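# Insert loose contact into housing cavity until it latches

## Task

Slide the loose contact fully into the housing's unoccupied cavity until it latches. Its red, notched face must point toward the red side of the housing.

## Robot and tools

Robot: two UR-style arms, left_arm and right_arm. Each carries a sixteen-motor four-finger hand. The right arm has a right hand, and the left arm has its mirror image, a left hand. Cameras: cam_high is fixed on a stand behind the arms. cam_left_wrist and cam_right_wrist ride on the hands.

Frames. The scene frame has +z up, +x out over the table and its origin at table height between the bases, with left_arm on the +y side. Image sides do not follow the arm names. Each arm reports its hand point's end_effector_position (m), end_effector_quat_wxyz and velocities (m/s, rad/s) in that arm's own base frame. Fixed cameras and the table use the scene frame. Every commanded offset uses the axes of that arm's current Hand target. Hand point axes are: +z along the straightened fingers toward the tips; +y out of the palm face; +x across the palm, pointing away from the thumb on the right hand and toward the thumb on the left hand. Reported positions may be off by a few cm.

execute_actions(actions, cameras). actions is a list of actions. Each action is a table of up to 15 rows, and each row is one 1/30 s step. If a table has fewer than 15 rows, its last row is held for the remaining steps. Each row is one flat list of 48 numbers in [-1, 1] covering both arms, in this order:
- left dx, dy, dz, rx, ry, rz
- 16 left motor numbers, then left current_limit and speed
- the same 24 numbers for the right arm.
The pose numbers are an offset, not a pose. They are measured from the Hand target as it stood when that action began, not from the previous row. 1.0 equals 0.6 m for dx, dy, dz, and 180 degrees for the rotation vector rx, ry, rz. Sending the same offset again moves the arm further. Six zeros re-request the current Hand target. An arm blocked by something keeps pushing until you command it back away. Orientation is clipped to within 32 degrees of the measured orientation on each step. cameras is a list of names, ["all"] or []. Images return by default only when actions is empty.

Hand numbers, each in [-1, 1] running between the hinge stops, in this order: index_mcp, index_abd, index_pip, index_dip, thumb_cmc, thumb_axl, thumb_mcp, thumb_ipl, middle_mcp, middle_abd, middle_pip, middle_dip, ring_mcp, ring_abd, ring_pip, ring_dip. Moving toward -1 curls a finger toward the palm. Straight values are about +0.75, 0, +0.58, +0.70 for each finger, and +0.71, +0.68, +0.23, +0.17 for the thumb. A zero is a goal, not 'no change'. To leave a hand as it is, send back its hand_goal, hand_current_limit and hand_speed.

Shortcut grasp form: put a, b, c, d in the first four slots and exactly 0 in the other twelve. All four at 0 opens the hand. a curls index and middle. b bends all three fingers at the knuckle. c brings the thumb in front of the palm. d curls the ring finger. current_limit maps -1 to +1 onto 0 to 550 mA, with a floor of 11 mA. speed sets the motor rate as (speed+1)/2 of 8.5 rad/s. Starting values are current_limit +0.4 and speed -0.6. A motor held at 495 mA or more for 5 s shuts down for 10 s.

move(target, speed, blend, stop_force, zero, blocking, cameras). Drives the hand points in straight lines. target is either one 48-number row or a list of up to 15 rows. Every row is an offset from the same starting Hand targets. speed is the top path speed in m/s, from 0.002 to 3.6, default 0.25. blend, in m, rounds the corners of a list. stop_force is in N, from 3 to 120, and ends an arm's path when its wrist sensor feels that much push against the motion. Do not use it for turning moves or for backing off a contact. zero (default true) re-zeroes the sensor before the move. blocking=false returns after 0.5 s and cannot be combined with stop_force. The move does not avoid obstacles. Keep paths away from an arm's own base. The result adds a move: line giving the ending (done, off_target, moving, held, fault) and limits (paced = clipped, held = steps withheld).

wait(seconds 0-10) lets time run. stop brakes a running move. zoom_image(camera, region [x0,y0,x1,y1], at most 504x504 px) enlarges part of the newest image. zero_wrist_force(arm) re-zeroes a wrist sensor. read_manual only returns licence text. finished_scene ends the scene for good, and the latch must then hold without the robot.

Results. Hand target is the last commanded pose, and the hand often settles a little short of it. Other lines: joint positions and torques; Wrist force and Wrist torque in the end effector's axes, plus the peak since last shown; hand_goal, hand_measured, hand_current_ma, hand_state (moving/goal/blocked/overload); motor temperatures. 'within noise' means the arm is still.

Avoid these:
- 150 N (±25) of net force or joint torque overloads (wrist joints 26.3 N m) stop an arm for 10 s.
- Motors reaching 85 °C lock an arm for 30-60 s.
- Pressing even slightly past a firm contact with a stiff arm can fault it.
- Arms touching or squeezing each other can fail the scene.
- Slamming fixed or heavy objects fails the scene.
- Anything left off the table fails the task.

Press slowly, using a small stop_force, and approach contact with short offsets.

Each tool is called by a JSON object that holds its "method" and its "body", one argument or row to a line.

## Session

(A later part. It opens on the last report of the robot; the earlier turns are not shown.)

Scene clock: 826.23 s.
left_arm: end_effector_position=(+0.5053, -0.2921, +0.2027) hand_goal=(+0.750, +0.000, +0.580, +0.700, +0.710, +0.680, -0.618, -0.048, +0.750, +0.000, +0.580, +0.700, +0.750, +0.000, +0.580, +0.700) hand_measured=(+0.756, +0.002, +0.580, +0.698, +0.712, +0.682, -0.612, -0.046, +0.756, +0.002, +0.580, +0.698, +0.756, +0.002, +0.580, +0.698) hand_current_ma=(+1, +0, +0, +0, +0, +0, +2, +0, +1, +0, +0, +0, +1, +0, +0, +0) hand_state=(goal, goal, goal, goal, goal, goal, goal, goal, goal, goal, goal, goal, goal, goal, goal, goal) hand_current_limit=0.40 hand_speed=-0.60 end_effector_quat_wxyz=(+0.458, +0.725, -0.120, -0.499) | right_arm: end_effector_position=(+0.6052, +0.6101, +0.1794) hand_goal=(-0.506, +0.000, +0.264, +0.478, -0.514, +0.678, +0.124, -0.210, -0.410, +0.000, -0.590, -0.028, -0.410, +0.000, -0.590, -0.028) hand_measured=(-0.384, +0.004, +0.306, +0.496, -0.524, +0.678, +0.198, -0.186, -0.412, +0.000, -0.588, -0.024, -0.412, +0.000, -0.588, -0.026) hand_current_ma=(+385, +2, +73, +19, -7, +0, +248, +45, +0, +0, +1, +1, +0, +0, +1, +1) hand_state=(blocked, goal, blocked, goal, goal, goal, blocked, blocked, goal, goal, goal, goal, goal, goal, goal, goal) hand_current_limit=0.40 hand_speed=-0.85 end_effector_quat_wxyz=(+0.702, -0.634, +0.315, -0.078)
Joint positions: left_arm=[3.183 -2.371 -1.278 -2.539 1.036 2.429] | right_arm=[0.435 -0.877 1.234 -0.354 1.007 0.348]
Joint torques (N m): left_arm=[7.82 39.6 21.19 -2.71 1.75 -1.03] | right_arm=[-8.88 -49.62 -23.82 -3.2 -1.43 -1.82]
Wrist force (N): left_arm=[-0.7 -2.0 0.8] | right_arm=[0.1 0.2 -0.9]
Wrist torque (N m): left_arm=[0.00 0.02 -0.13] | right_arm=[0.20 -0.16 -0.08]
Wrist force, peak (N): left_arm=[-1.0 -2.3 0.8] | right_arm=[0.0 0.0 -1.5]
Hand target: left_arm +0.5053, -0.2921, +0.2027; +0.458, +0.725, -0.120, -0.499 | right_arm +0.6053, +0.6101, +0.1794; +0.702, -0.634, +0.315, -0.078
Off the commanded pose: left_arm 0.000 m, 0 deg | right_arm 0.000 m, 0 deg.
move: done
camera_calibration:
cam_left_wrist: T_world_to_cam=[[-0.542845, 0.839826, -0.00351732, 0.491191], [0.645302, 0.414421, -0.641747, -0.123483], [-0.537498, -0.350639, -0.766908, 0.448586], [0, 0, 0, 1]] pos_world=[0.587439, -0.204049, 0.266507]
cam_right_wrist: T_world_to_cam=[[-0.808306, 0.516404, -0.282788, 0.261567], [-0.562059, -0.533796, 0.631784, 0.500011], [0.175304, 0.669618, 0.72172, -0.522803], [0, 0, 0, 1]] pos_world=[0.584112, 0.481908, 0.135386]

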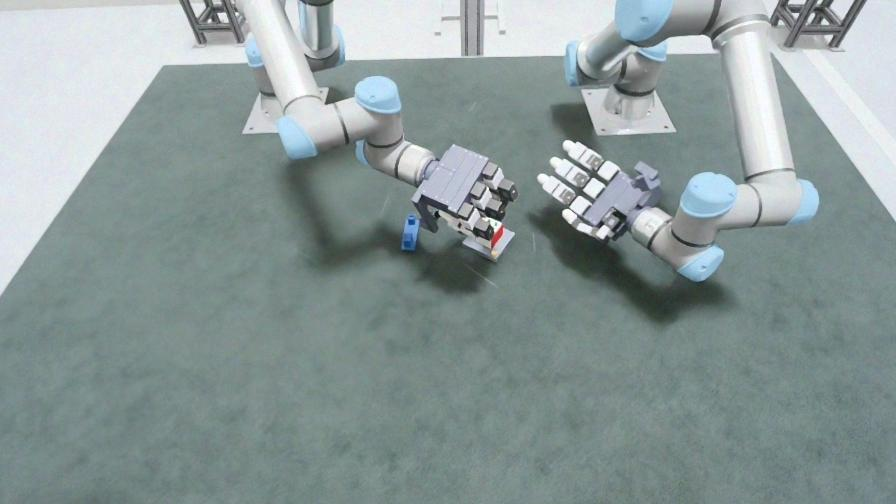

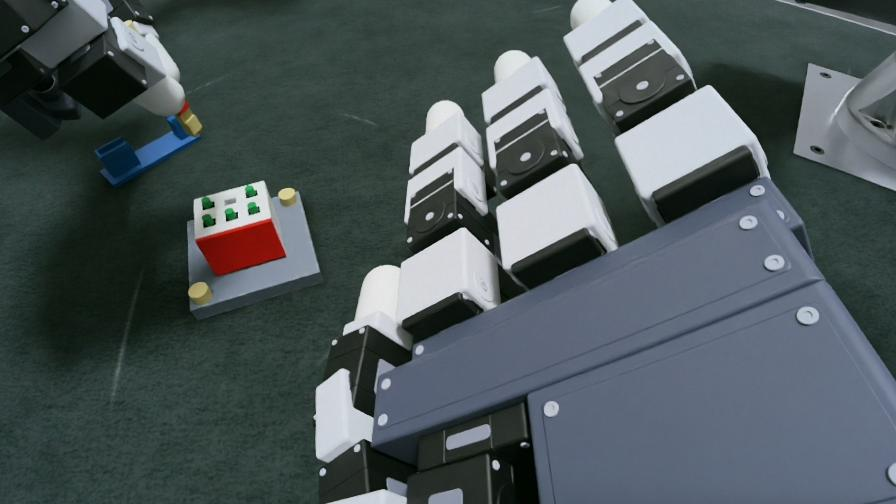

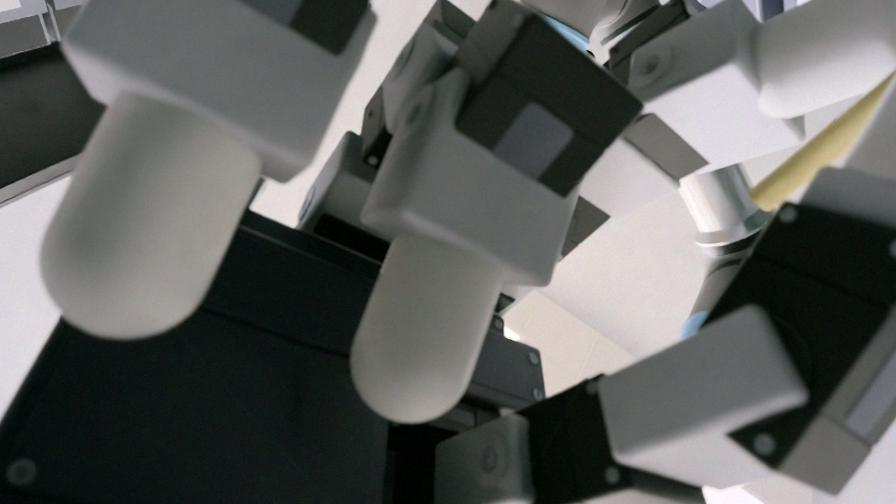

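{"method": "zoom_image", "body": {
  "camera": "cam_left_wrist",
  "region": [170, 95, 214, 141]
}}

Scaled by 10.957 from the camera's 896x504 image, which has a finer 1280x720 frame.

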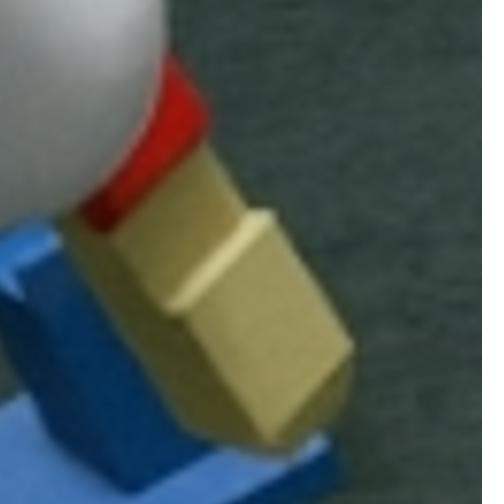

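{"method": "move", "body": {
  "target": [0,0,0,0,0,0, 0.75,0,0.58,0.70,0.71,0.68,-0.618,-0.049,0.75,0,0.58,0.70,0.75,0,0.58,0.70, 0.4,-0.6, 0.0382,-0.0138,-0.0883,0.1083,0.2977,0, -0.507,0,0.263,0.478,-0.514,0.677,0.124,-0.211,-0.411,0,-0.591,-0.029,-0.411,0,-0.591,-0.029, 0.4,-0.85],
  "speed": 0.15,
  "cameras": ["cam_high","cam_left_wrist"]
}}

{"method": "zoom_image", "body": {
  "camera": "cam_left_wrist",
  "region": [100, 60, 340, 280]
}}

{"method": "zoom_image", "body": {
  "camera": "cam_high",
  "region": [440, 150, 540, 260]
}}

Scene clock: 901.97 s.
left_arm: end_effector_position=(+0.5053, -0.2921, +0.2027) hand_goal=(+0.750, +0.000, +0.580, +0.700, +0.710, +0.680, -0.618, -0.048, +0.750, +0.000, +0.580, +0.700, +0.750, +0.000, +0.580, +0.700) hand_measured=(+0.756, +0.002, +0.580, +0.698, +0.712, +0.682, -0.612, -0.046, +0.756, +0.002, +0.580, +0.698, +0.756, +0.002, +0.580, +0.698) hand_current_ma=(+1, +0, +0, +0, +0, +0, +2, +0, +1, +0, +0, +0, +1, +0, +0, +0) hand_state=(goal, goal, goal, goal, goal, goal, goal, goal, goal, goal, goal, goal, goal, goal, goal, goal) hand_current_limit=0.40 hand_speed=-0.60 end_effector_quat_wxyz=(+0.458, +0.725, -0.120, -0.499) | right_arm: end_effector_position=(+0.5971, +0.5524, +0.1794) hand_goal=(-0.506, +0.000, +0.264, +0.478, -0.514, +0.678, +0.124, -0.210, -0.410, +0.000, -0.590, -0.028, -0.410, +0.000, -0.590, -0.028) hand_measured=(-0.384, +0.004, +0.306, +0.496, -0.524, +0.678, +0.198, -0.186, -0.412, +0.000, -0.588, -0.024, -0.412, +0.000, -0.588, -0.026) hand_current_ma=(+385, +2, +73, +19, -8, +0, +248, +45, +0, +0, +1, +1, +0, +0, +1, +1) hand_state=(blocked, goal, blocked, goal, goal, goal, blocked, blocked, goal, goal, goal, goal, goal, goal, goal, goal) hand_current_limit=0.40 hand_speed=-0.85 end_effector_quat_wxyz=(+0.579, -0.408, +0.579, -0.405)
Joint positions: left_arm=[3.183 -2.371 -1.278 -2.539 1.036 2.429] | right_arm=[0.722 -0.948 1.357 -0.405 2.289 0.349]
Joint torques (N m): left_arm=[8.75 40.38 21.01 -2.58 1.75 -0.95] | right_arm=[-10.49 -59.8 -13.98 -2.63 1.03 1.2]
Wrist force (N): left_arm=[-0.8 -2.0 0.7] | right_arm=[-0.1 0.4 -0.9]
Wrist torque (N m): left_arm=[0.01 0.04 -0.15] | right_arm=[0.23 -0.13 -0.12]
Wrist force, peak (N): left_arm=[-0.8 -2.4 0.7] | right_arm=[-0.2 0.4 -1.2]
Hand target: left_arm +0.5053, -0.2921, +0.2027; +0.458, +0.725, -0.120, -0.499 | right_arm +0.5971, +0.5523, +0.1795; +0.579, -0.408, +0.579, -0.405
Off the commanded pose: left_arm 0.000 m, 0 deg | right_arm 0.000 m, 0 deg.
move: done
camera_calibration:
cam_left_wrist: T_world_to_cam=[[-0.542845, 0.839826, -0.00351732, 0.491191], [0.645302, 0.414421, -0.641747, -0.123483], [-0.537498, -0.350639, -0.766908, 0.448586], [0, 0, 0, 1]] pos_world=[0.587439, -0.204049, 0.266507]
Images, in order (width x height): cam_high 896x504, cam_left_wrist 896x504.

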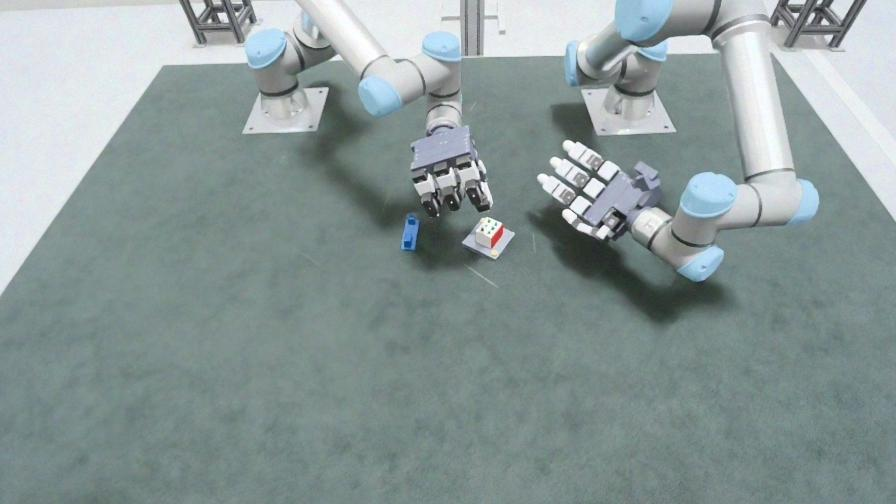

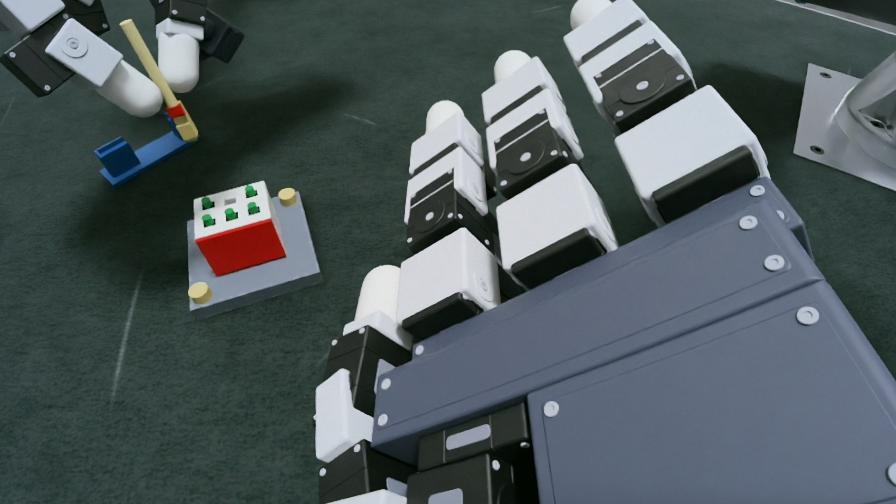

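Scaled by 2.100 from the camera's 896x504 image, which has a finer 1280x720 frame.

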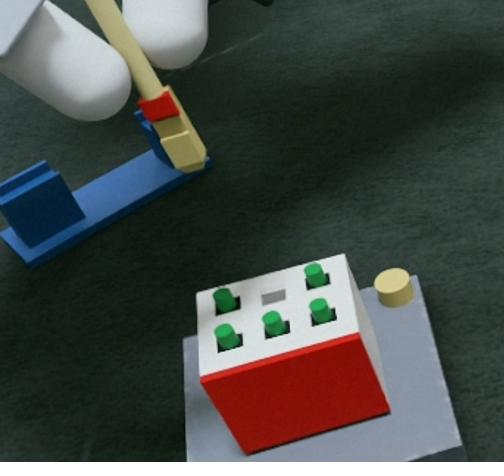

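Scaled by 4.582 from the camera's 896x504 image, which has a finer 1280x720 frame.

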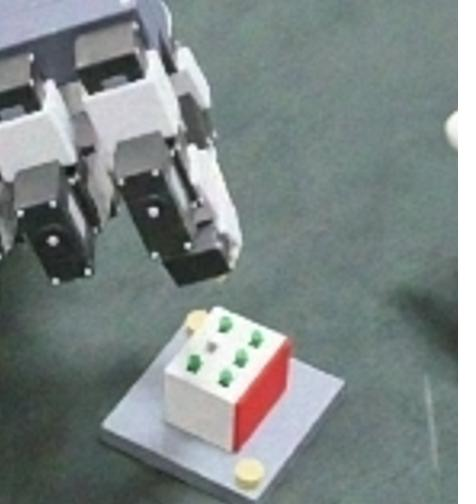

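{"method": "zoom_image", "body": {
  "camera": "cam_left_wrist",
  "region": [160, 90, 220, 150]
}}

{"method": "zoom_image", "body": {
  "camera": "cam_left_wrist",
  "region": [95, 5, 245, 150]
}}

{"method": "zoom_image", "body": {
  "camera": "cam_high",
  "region": [470, 190, 530, 250]
}}

Scaled by 8.400 from the camera's 896x504 image, which has a finer 1280x720 frame.

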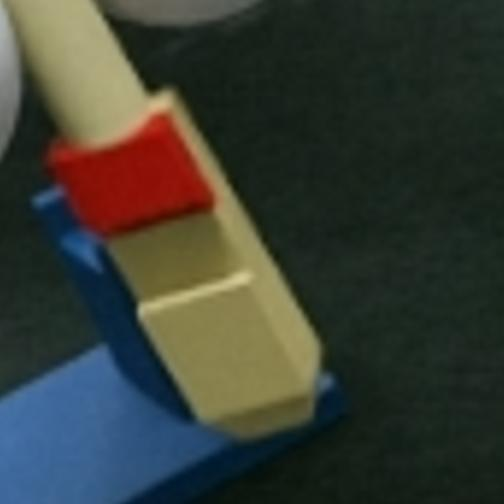

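Scaled by 3.360 from the camera's 896x504 image, which has a finer 1280x720 frame.

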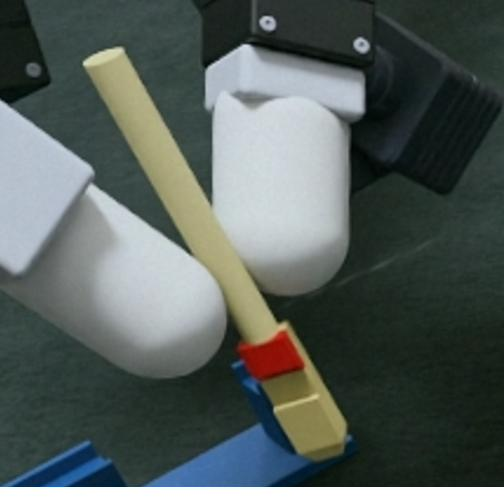

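Scaled by 8.400 from the camera's 896x504 image, which has a finer 1280x720 frame.

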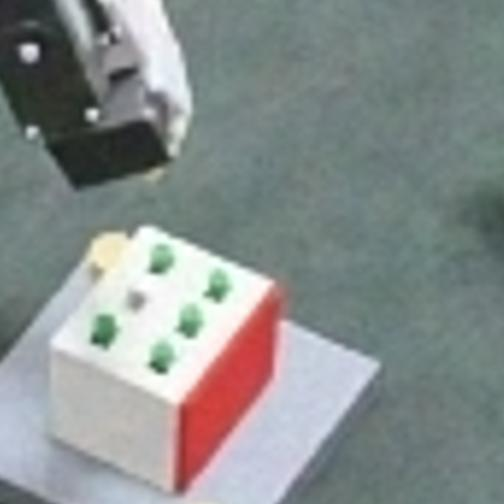

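{"method": "move", "body": {
  "target": [0,0,0,0,0,0, 0.75,0,0.58,0.70,0.71,0.68,-0.618,-0.049,0.75,0,0.58,0.70,0.75,0,0.58,0.70, 0.4,-0.6, 0.0233,0.0538,-0.0197,0.0248,0.0146,-0.0012, -0.507,0,0.263,0.478,-0.514,0.677,0.124,-0.211,-0.411,0,-0.591,-0.029,-0.411,0,-0.591,-0.029, 0.4,-0.85],
  "speed": 0.05,
  "cameras": ["cam_high","cam_left_wrist"]
}}

{"method": "zoom_image", "body": {
  "camera": "cam_left_wrist",
  "region": [120, 60, 320, 260]
}}

{"method": "zoom_image", "body": {
  "camera": "cam_left_wrist",
  "region": [180, 140, 280, 240]
}}

{"method": "zoom_image", "body": {
  "camera": "cam_high",
  "region": [450, 180, 530, 260]
}}

Scene clock: 942.50 s.
left_arm: end_effector_position=(+0.5053, -0.2921, +0.2027) hand_goal=(+0.750, +0.000, +0.580, +0.700, +0.710, +0.680, -0.618, -0.048, +0.750, +0.000, +0.580, +0.700, +0.750, +0.000, +0.580, +0.700) hand_measured=(+0.756, +0.002, +0.580, +0.698, +0.712, +0.682, -0.612, -0.046, +0.756, +0.002, +0.580, +0.698, +0.756, +0.002, +0.580, +0.698) hand_current_ma=(+1, +0, +0, +0, +0, +0, +2, +0, +1, +0, +0, +0, +1, +0, +0, +0) hand_state=(goal, goal, goal, goal, goal, goal, goal, goal, goal, goal, goal, goal, goal, goal, goal, goal) hand_current_limit=0.40 hand_speed=-0.60 end_effector_quat_wxyz=(+0.458, +0.725, -0.120, -0.499) | right_arm: end_effector_position=(+0.5851, +0.5502, +0.1442) hand_goal=(-0.506, +0.000, +0.264, +0.478, -0.514, +0.678, +0.124, -0.210, -0.410, +0.000, -0.590, -0.028, -0.410, +0.000, -0.590, -0.028) hand_measured=(-0.384, +0.004, +0.306, +0.496, -0.524, +0.678, +0.198, -0.186, -0.412, +0.000, -0.588, -0.024, -0.412, +0.000, -0.588, -0.026) hand_current_ma=(+385, +2, +73, +20, -8, +0, +247, +45, +0, +0, +1, +1, +0, +0, +1, +1) hand_state=(blocked, goal, blocked, goal, goal, goal, blocked, blocked, goal, goal, goal, goal, goal, goal, goal, goal) hand_current_limit=0.40 hand_speed=-0.85 end_effector_quat_wxyz=(+0.580, -0.377, +0.575, -0.437)
Joint positions: left_arm=[3.183 -2.371 -1.278 -2.539 1.036 2.429] | right_arm=[0.76 -0.912 1.434 -0.603 2.395 0.285]
Joint torques (N m): left_arm=[8.59 41.15 20.95 -2.68 1.69 -1.02] | right_arm=[-10.06 -58.56 -24.73 0.51 -2.39 1.59]
Wrist force (N): left_arm=[-0.7 -2.2 0.6] | right_arm=[0.0 0.1 -1.1]
Wrist torque (N m): left_arm=[-0.01 0.01 -0.13] | right_arm=[0.19 -0.13 -0.04]
Wrist force, peak (N): left_arm=[-0.6 -2.4 0.9] | right_arm=[0.2 0.9 -1.4]
Hand target: left_arm +0.5053, -0.2921, +0.2027; +0.458, +0.725, -0.120, -0.499 | right_arm +0.5852, +0.5501, +0.1444; +0.580, -0.376, +0.575, -0.437
Off the commanded pose: left_arm 0.000 m, 0 deg | right_arm 0.000 m, 0 deg.
move: done
camera_calibration:
cam_left_wrist: T_world_to_cam=[[-0.542845, 0.839826, -0.00351732, 0.491191], [0.645302, 0.414421, -0.641747, -0.123483], [-0.537498, -0.350639, -0.766908, 0.448586], [0, 0, 0, 1]] pos_world=[0.587439, -0.204049, 0.266507]
Images, in order (width x height): cam_high 896x504, cam_left_wrist 896x504.

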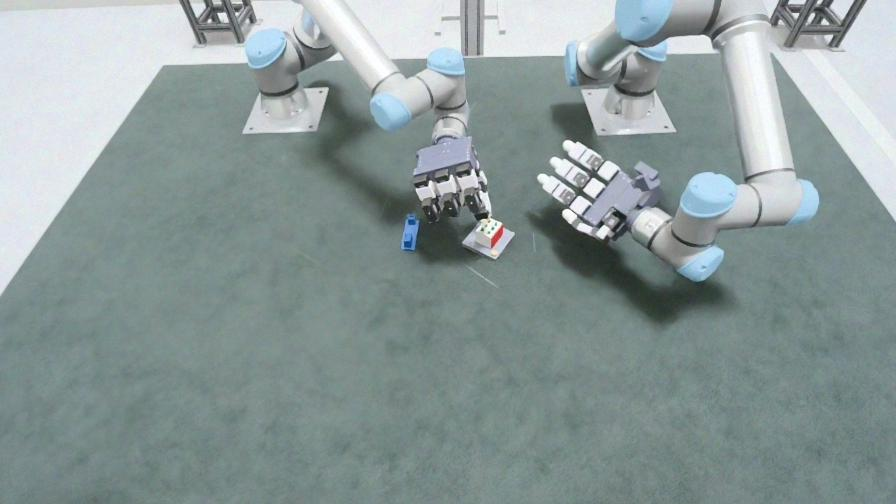

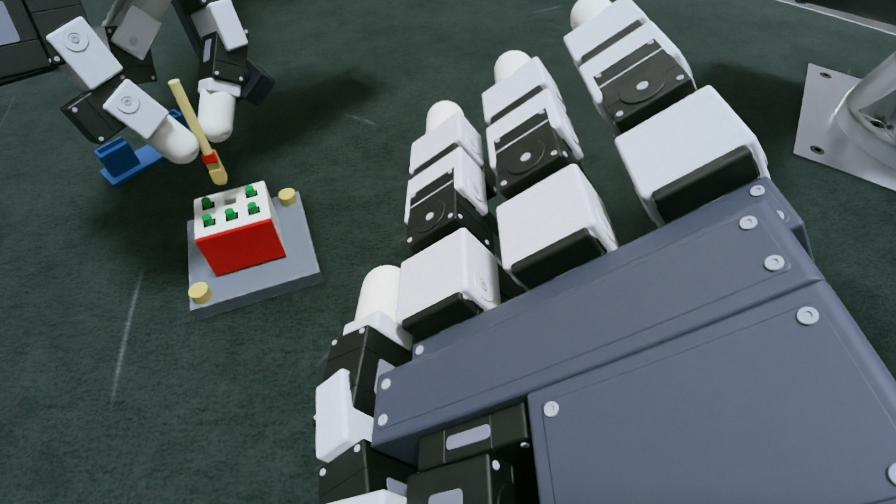

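Scaled by 2.520 from the camera's 896x504 image, which has a finer 1280x720 frame.

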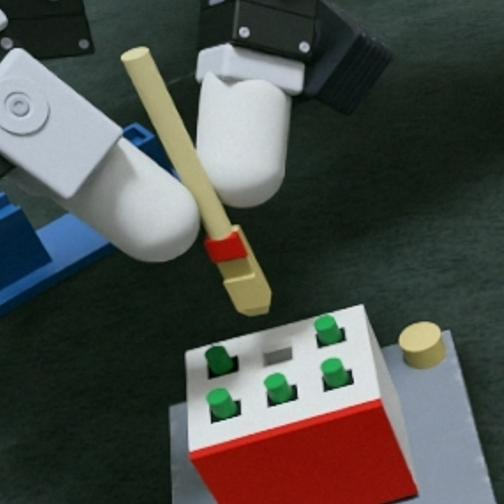

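Scaled by 5.040 from the camera's 896x504 image, which has a finer 1280x720 frame.

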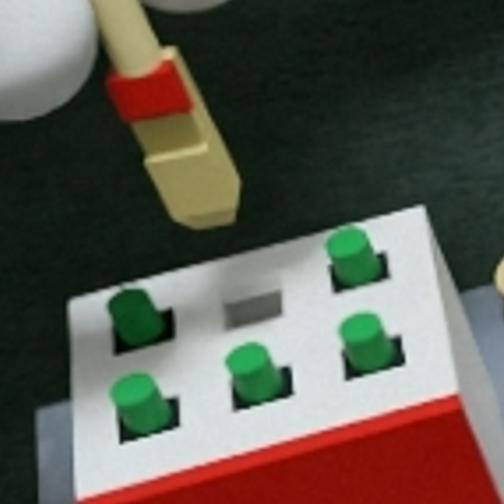

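Scaled by 6.300 from the camera's 896x504 image, which has a finer 1280x720 frame.

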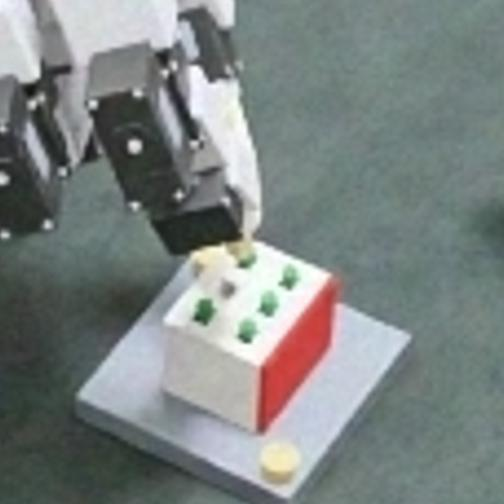

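{"method": "move", "body": {
  "target": [0.0075,0.0533,0.0672,0.1489,0.0075,0.0245, 0.75,0,0.58,0.70,0.71,0.68,-0.618,-0.049,0.75,0,0.58,0.70,0.75,0,0.58,0.70, 0.4,-0.6, 0,0,0,0,0,0, -0.507,0,0.263,0.478,-0.514,0.677,0.124,-0.211,-0.411,0,-0.591,-0.029,-0.411,0,-0.591,-0.029, 0.4,-0.85],
  "speed": 0.15,
  "cameras": ["cam_left_wrist"]
}}

{"method": "zoom_image", "body": {
  "camera": "cam_left_wrist",
  "region": [120, 60, 320, 280]
}}

{"method": "zoom_image", "body": {
  "camera": "cam_left_wrist",
  "region": [170, 140, 290, 260]
}}

Scene clock: 1010.47 s.
left_arm: end_effector_position=(+0.4828, -0.3346, +0.2218) hand_goal=(+0.750, +0.000, +0.580, +0.700, +0.710, +0.680, -0.618, -0.048, +0.750, +0.000, +0.580, +0.700, +0.750, +0.000, +0.580, +0.700) hand_measured=(+0.756, +0.002, +0.580, +0.698, +0.712, +0.682, -0.612, -0.046, +0.756, +0.002, +0.580, +0.698, +0.756, +0.002, +0.580, +0.698) hand_current_ma=(+1, +0, +0, +0, +0, +0, +2, +0, +1, +0, +0, +0, +1, +0, +0, +0) hand_state=(goal, goal, goal, goal, goal, goal, goal, goal, goal, goal, goal, goal, goal, goal, goal, goal) hand_current_limit=0.40 hand_speed=-0.60 end_effector_quat_wxyz=(+0.298, +0.813, -0.255, -0.432) | right_arm: end_effector_position=(+0.5852, +0.5501, +0.1444) hand_goal=(-0.506, +0.000, +0.264, +0.478, -0.514, +0.678, +0.124, -0.210, -0.410, +0.000, -0.590, -0.028, -0.410, +0.000, -0.590, -0.028) hand_measured=(-0.384, +0.004, +0.306, +0.496, -0.524, +0.678, +0.198, -0.186, -0.412, +0.000, -0.588, -0.024, -0.412, +0.000, -0.588, -0.026) hand_current_ma=(+385, +2, +73, +20, -8, +0, +247, +45, +0, +0, +1, +1, +0, +0, +1, +1) hand_state=(blocked, goal, blocked, goal, goal, goal, blocked, blocked, goal, goal, goal, goal, goal, goal, goal, goal) hand_current_limit=0.40 hand_speed=-0.85 end_effector_quat_wxyz=(+0.580, -0.376, +0.575, -0.437)
Joint positions: left_arm=[3.045 -2.277 -1.177 -2.329 1.219 2.292] | right_arm=[0.76 -0.912 1.434 -0.603 2.395 0.285]
Joint torques (N m): left_arm=[9.98 39.41 10.01 -1.5 -2.29 1.88] | right_arm=[-9.4 -58.53 -24.2 -0.16 -0.12 1.4]
Wrist force (N): left_arm=[-0.5 -2.3 0.7] | right_arm=[0.1 0.4 -1.0]
Wrist torque (N m): left_arm=[-0.11 -0.08 0.00] | right_arm=[0.21 -0.14 -0.04]
Wrist force, peak (N): left_arm=[-0.6 -2.7 0.7] | right_arm=[0.2 0.4 -1.1]
Hand target: left_arm +0.4828, -0.3346, +0.2217; +0.298, +0.813, -0.255, -0.432 | right_arm +0.5852, +0.5501, +0.1444; +0.580, -0.376, +0.575, -0.437
Off the commanded pose: left_arm 0.000 m, 0 deg | right_arm 0.000 m, 0 deg.
move: done
camera_calibration:
cam_left_wrist: T_world_to_cam=[[-0.289573, 0.957152, -0.0025578, 0.431468], [0.911491, 0.274941, -0.305927, -0.32872], [-0.292115, -0.0909196, -0.952052, 0.445874], [0, 0, 0, 1]] pos_world=[0.554813, -0.282063, 0.325034]
Images, in order (width x height): cam_left_wrist 896x504.

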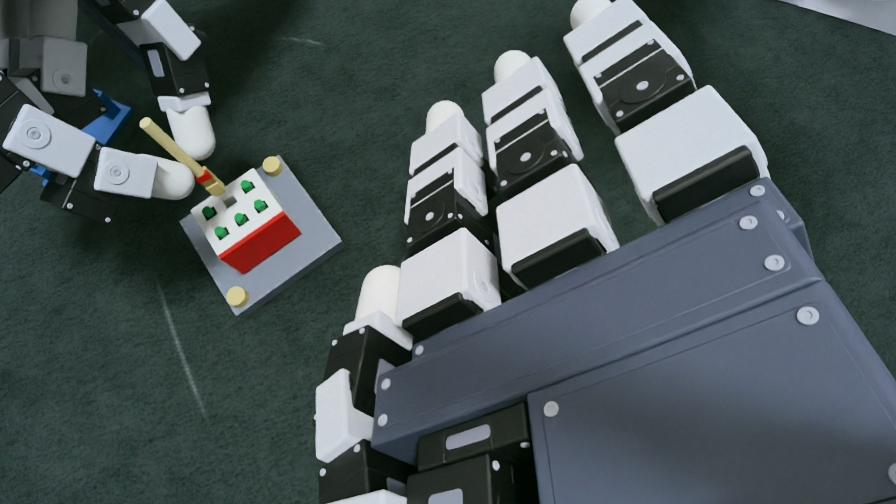

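Scaled by 2.291 from the camera's 896x504 image, which has a finer 1280x720 frame.

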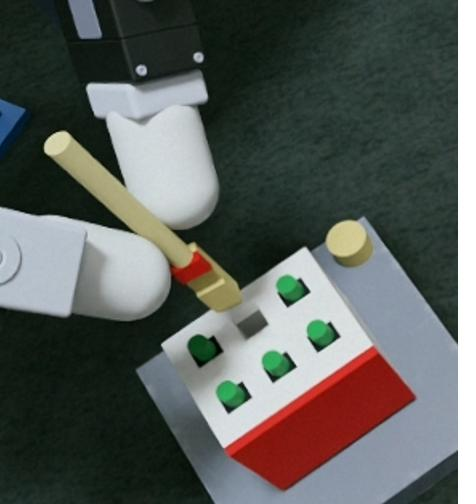

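Scaled by 4.200 from the camera's 896x504 image, which has a finer 1280x720 frame.

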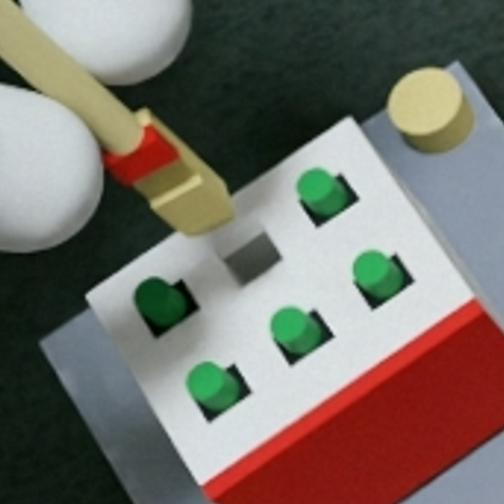

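{"method": "move", "body": {
  "target": [0,0,0,0,0,0, 0.75,0,0.58,0.70,0.71,0.68,-0.618,-0.049,0.75,0,0.58,0.70,0.75,0,0.58,0.70, 0.4,-0.6, -0.0003,0.0145,0.0002,-0.0047,0.0004,-0.0224, -0.507,0,0.263,0.478,-0.514,0.677,0.124,-0.211,-0.411,0,-0.591,-0.029,-0.411,0,-0.591,-0.029, 0.4,-0.85],
  "speed": 0.03,
  "cameras": ["cam_left_wrist"]
}}

{"method": "zoom_image", "body": {
  "camera": "cam_left_wrist",
  "region": [120, 60, 320, 280]
}}

{"method": "zoom_image", "body": {
  "camera": "cam_left_wrist",
  "region": [180, 150, 270, 240]
}}

Scene clock: 1051.63 s.
left_arm: end_effector_position=(+0.4828, -0.3346, +0.2217) hand_goal=(+0.750, +0.000, +0.580, +0.700, +0.710, +0.680, -0.618, -0.048, +0.750, +0.000, +0.580, +0.700, +0.750, +0.000, +0.580, +0.700) hand_measured=(+0.756, +0.002, +0.580, +0.698, +0.712, +0.682, -0.612, -0.046, +0.756, +0.002, +0.580, +0.698, +0.756, +0.002, +0.580, +0.698) hand_current_ma=(+1, +0, +0, +0, +0, +0, +2, +0, +1, +0, +0, +0, +1, +0, +0, +0) hand_state=(goal, goal, goal, goal, goal, goal, goal, goal, goal, goal, goal, goal, goal, goal, goal, goal) hand_current_limit=0.40 hand_speed=-0.60 end_effector_quat_wxyz=(+0.298, +0.813, -0.255, -0.432) | right_arm: end_effector_position=(+0.5860, +0.5532, +0.1362) hand_goal=(-0.506, +0.000, +0.264, +0.478, -0.514, +0.678, +0.124, -0.210, -0.410, +0.000, -0.590, -0.028, -0.410, +0.000, -0.590, -0.028) hand_measured=(-0.384, +0.004, +0.306, +0.496, -0.524, +0.678, +0.198, -0.186, -0.412, +0.000, -0.588, -0.024, -0.412, +0.000, -0.588, -0.026) hand_current_ma=(+385, +2, +73, +20, -8, +0, +247, +45, +0, +0, +1, +1, +0, +0, +1, +1) hand_state=(blocked, goal, blocked, goal, goal, goal, blocked, blocked, goal, goal, goal, goal, goal, goal, goal, goal) hand_current_limit=0.40 hand_speed=-0.85 end_effector_quat_wxyz=(+0.561, -0.401, +0.565, -0.454)
Joint positions: left_arm=[3.045 -2.277 -1.177 -2.329 1.219 2.292] | right_arm=[0.766 -0.891 1.4 -0.569 2.399 0.23]
Joint torques (N m): left_arm=[11.02 39.74 9.77 0.86 -2.56 1.6] | right_arm=[4.21 -50.44 -13.03 -2.13 1.21 0.65]
Wrist force (N): left_arm=[-0.7 -2.3 0.5] | right_arm=[0.2 0.3 -0.8]
Wrist torque (N m): left_arm=[-0.10 -0.06 -0.02] | right_arm=[0.18 -0.17 0.02]
Wrist force, peak (N): left_arm=[-0.8 -2.6 0.8] | right_arm=[0.3 0.4 -1.1]
Hand target: left_arm +0.4828, -0.3346, +0.2217; +0.298, +0.813, -0.255, -0.432 | right_arm +0.5860, +0.5532, +0.1363; +0.561, -0.400, +0.565, -0.453
Off the commanded pose: left_arm 0.000 m, 0 deg | right_arm 0.000 m, 0 deg.
move: done
camera_calibration:
cam_left_wrist: T_world_to_cam=[[-0.28969, 0.957117, -0.00252798, 0.431541], [0.911358, 0.275031, -0.306244, -0.32867], [-0.292416, -0.0910196, -0.95195, 0.445817], [0, 0, 0, 1]] pos_world=[0.554913, -0.282063, 0.324834]
Images, in order (width x height): cam_left_wrist 896x504.

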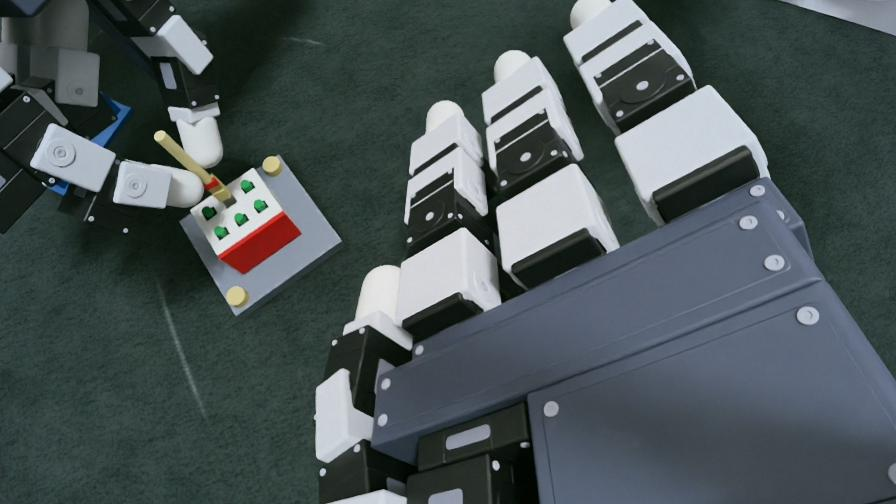

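Scaled by 2.291 from the camera's 896x504 image, which has a finer 1280x720 frame.

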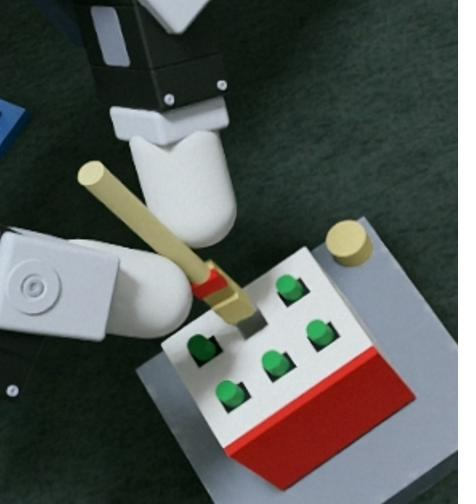

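Scaled by 5.600 from the camera's 896x504 image, which has a finer 1280x720 frame.

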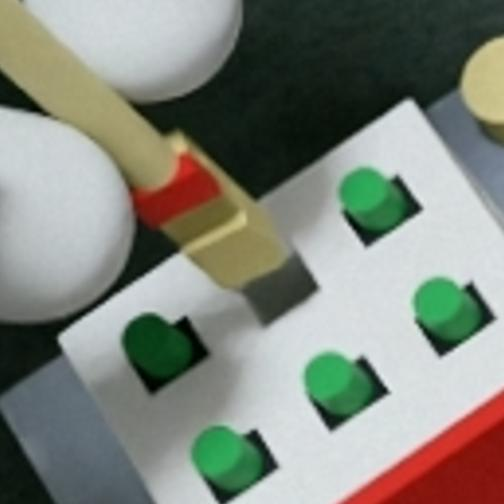

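{"method": "move", "body": {
  "target": [0,0,0,0,0,0, 0.75,0,0.58,0.70,0.71,0.68,-0.618,-0.049,0.75,0,0.58,0.70,0.75,0,0.58,0.70, 0.4,-0.6, 0.0025,0.0078,0,0,0,0, -0.507,0,0.263,0.478,-0.514,0.677,0.124,-0.211,-0.411,0,-0.591,-0.029,-0.411,0,-0.591,-0.029, 0.4,-0.85],
  "speed": 0.01,
  "stop_force": 4,
  "cameras": ["cam_left_wrist"]
}}

{"method": "zoom_image", "body": {
  "camera": "cam_left_wrist",
  "region": [180, 150, 270, 240]
}}

Scene clock: 1065.50 s.
left_arm: end_effector_position=(+0.4828, -0.3346, +0.2217) hand_goal=(+0.750, +0.000, +0.580, +0.700, +0.710, +0.680, -0.618, -0.048, +0.750, +0.000, +0.580, +0.700, +0.750, +0.000, +0.580, +0.700) hand_measured=(+0.756, +0.002, +0.580, +0.698, +0.712, +0.682, -0.612, -0.046, +0.756, +0.002, +0.580, +0.698, +0.756, +0.002, +0.580, +0.698) hand_current_ma=(+1, +0, +0, +0, +0, +0, +2, +0, +1, +0, +0, +0, +1, +0, +0, +0) hand_state=(goal, goal, goal, goal, goal, goal, goal, goal, goal, goal, goal, goal, goal, goal, goal, goal) hand_current_limit=0.40 hand_speed=-0.60 end_effector_quat_wxyz=(+0.298, +0.813, -0.255, -0.432) | right_arm: end_effector_position=(+0.5862, +0.5530, +0.1313) hand_goal=(-0.506, +0.000, +0.264, +0.478, -0.514, +0.678, +0.124, -0.210, -0.410, +0.000, -0.590, -0.028, -0.410, +0.000, -0.590, -0.028) hand_measured=(-0.384, +0.004, +0.306, +0.496, -0.524, +0.678, +0.198, -0.186, -0.412, +0.000, -0.588, -0.024, -0.412, +0.000, -0.588, -0.026) hand_current_ma=(+385, +2, +73, +20, -8, +0, +247, +45, +0, +0, +1, +1, +0, +0, +1, +1) hand_state=(blocked, goal, blocked, goal, goal, goal, blocked, blocked, goal, goal, goal, goal, goal, goal, goal, goal) hand_current_limit=0.40 hand_speed=-0.85 end_effector_quat_wxyz=(+0.561, -0.400, +0.565, -0.453)
Joint positions: left_arm=[3.045 -2.277 -1.177 -2.329 1.219 2.292] | right_arm=[0.766 -0.885 1.404 -0.579 2.399 0.23]
Joint torques (N m): left_arm=[9.38 39.45 10.53 0.36 -2.31 1.55] | right_arm=[-8.53 -54.26 -22.84 0.51 -1.61 1.05]
Wrist force (N): left_arm=[-0.5 -2.4 0.6] | right_arm=[0.0 0.3 -1.1]
Wrist torque (N m): left_arm=[-0.11 -0.08 0.00] | right_arm=[0.21 -0.13 -0.02]
Wrist force, peak (N): left_arm=[-0.6 -2.6 0.6] | right_arm=[0.2 0.4 -1.2]
Hand target: left_arm +0.4828, -0.3346, +0.2217; +0.298, +0.813, -0.255, -0.432 | right_arm +0.5862, +0.5530, +0.1314; +0.561, -0.400, +0.565, -0.453
Off the commanded pose: left_arm 0.000 m, 0 deg | right_arm 0.000 m, 0 deg.
move: done
camera_calibration:
cam_left_wrist: T_world_to_cam=[[-0.28969, 0.957117, -0.00252798, 0.431541], [0.911358, 0.275031, -0.306244, -0.32867], [-0.292416, -0.0910196, -0.95195, 0.445817], [0, 0, 0, 1]] pos_world=[0.554913, -0.282063, 0.324834]
Images, in order (width x height): cam_left_wrist 896x504.

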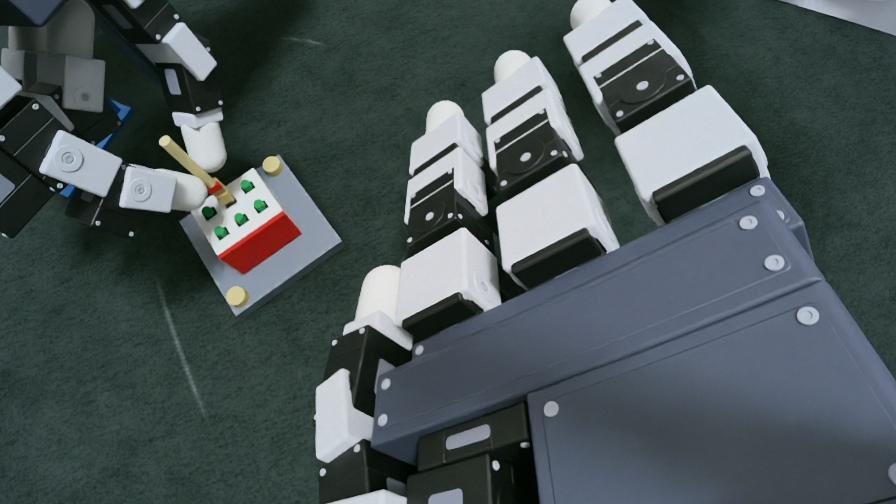

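Scaled by 5.600 from the camera's 896x504 image, which has a finer 1280x720 frame.

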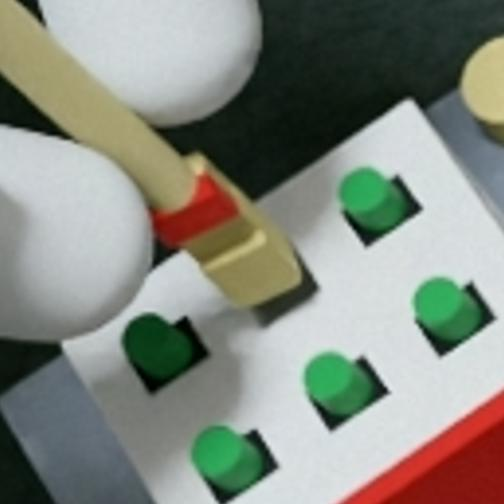

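{"method": "zoom_image", "body": {
  "camera": "cam_left_wrist",
  "region": [205, 175, 245, 215]
}}

Scaled by 12.600 from the camera's 896x504 image, which has a finer 1280x720 frame.

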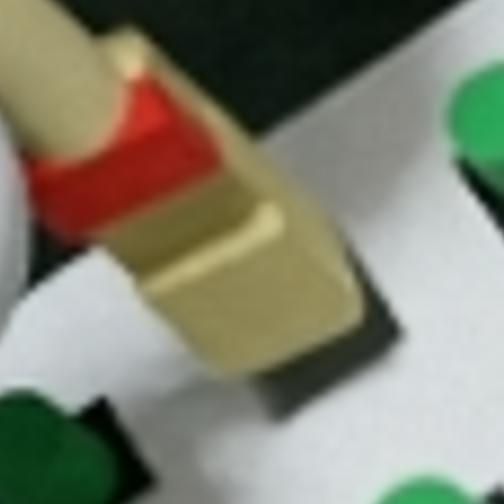

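{"method": "move", "body": {
  "target": [0,0,0,0,0,0, 0.75,0,0.58,0.70,0.71,0.68,-0.618,-0.049,0.75,0,0.58,0.70,0.75,0,0.58,0.70, 0.4,-0.6, 0.003,0.0094,0,0,0,0, -0.507,0,0.263,0.478,-0.514,0.677,0.124,-0.211,-0.411,0,-0.591,-0.029,-0.411,0,-0.591,-0.029, 0.4,-0.85],
  "speed": 0.006,
  "stop_force": 3,
  "cameras": ["cam_left_wrist"]
}}

{"method": "zoom_image", "body": {
  "camera": "cam_left_wrist",
  "region": [205, 175, 245, 215]
}}

{"method": "zoom_image", "body": {
  "camera": "cam_left_wrist",
  "region": [120, 60, 320, 280]
}}

Scene clock: 1100.43 s.
left_arm: end_effector_position=(+0.4828, -0.3346, +0.2217) hand_goal=(+0.750, +0.000, +0.580, +0.700, +0.710, +0.680, -0.618, -0.048, +0.750, +0.000, +0.580, +0.700, +0.750, +0.000, +0.580, +0.700) hand_measured=(+0.756, +0.002, +0.580, +0.698, +0.712, +0.682, -0.612, -0.046, +0.756, +0.002, +0.580, +0.698, +0.756, +0.002, +0.580, +0.698) hand_current_ma=(+1, +0, +0, +0, +0, +0, +2, +0, +1, +0, +0, +0, +1, +0, +0, +0) hand_state=(goal, goal, goal, goal, goal, goal, goal, goal, goal, goal, goal, goal, goal, goal, goal, goal) hand_current_limit=0.40 hand_speed=-0.60 end_effector_quat_wxyz=(+0.298, +0.813, -0.255, -0.432) | right_arm: end_effector_position=(+0.5864, +0.5528, +0.1254) hand_goal=(-0.506, +0.000, +0.264, +0.478, -0.514, +0.678, +0.124, -0.210, -0.410, +0.000, -0.590, -0.028, -0.410, +0.000, -0.590, -0.028) hand_measured=(-0.384, +0.004, +0.308, +0.496, -0.524, +0.678, +0.198, -0.186, -0.412, +0.000, -0.588, -0.024, -0.412, +0.000, -0.588, -0.026) hand_current_ma=(+385, +2, +75, +20, -8, +0, +244, +45, +0, +0, +1, +1, +0, +0, +1, +1) hand_state=(blocked, goal, blocked, goal, goal, goal, blocked, blocked, goal, goal, goal, goal, goal, goal, goal, goal) hand_current_limit=0.40 hand_speed=-0.85 end_effector_quat_wxyz=(+0.561, -0.400, +0.565, -0.453)
Joint positions: left_arm=[3.045 -2.277 -1.177 -2.329 1.219 2.292] | right_arm=[0.765 -0.878 1.409 -0.591 2.398 0.23]
Joint torques (N m): left_arm=[10.28 40.86 10.6 0.02 -2.25 1.39] | right_arm=[-8.58 -52.12 -16.83 0.33 -1.68 1.18]
Wrist force (N): left_arm=[-0.7 -2.2 0.4] | right_arm=[0.1 -0.1 -0.8]
Wrist torque (N m): left_arm=[-0.08 -0.05 -0.02] | right_arm=[0.14 -0.14 -0.03]
Wrist force, peak (N): left_arm=[-0.6 -2.6 0.7] | right_arm=[0.2 0.4 -1.2]
Hand target: left_arm +0.4828, -0.3346, +0.2217; +0.298, +0.813, -0.255, -0.432 | right_arm +0.5864, +0.5528, +0.1255; +0.561, -0.400, +0.565, -0.453
Off the commanded pose: left_arm 0.000 m, 0 deg | right_arm 0.000 m, 0 deg.
move: done
camera_calibration:
cam_left_wrist: T_world_to_cam=[[-0.28969, 0.957117, -0.00252798, 0.431541], [0.911358, 0.275031, -0.306244, -0.32867], [-0.292416, -0.0910196, -0.95195, 0.445817], [0, 0, 0, 1]] pos_world=[0.554913, -0.282063, 0.324834]
Images, in order (width x height): cam_left_wrist 896x504.

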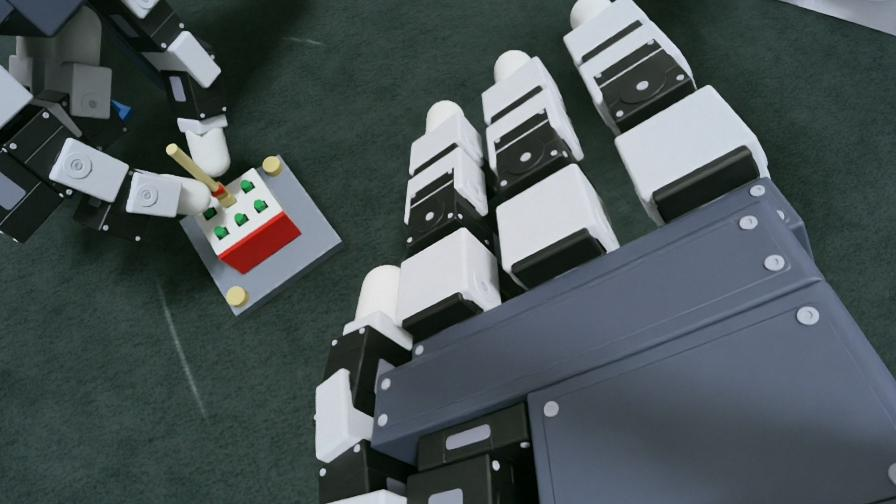

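Scaled by 12.600 from the camera's 896x504 image, which has a finer 1280x720 frame.

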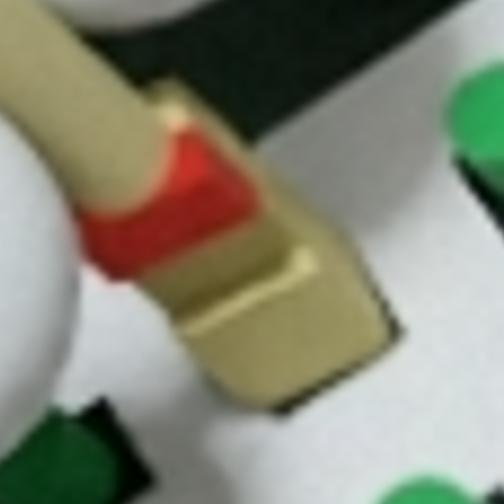

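Scaled by 2.291 from the camera's 896x504 image, which has a finer 1280x720 frame.

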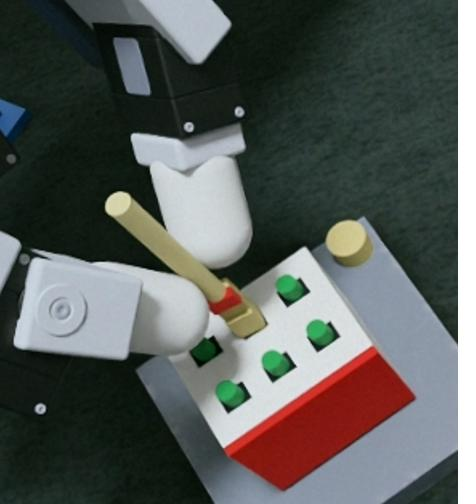

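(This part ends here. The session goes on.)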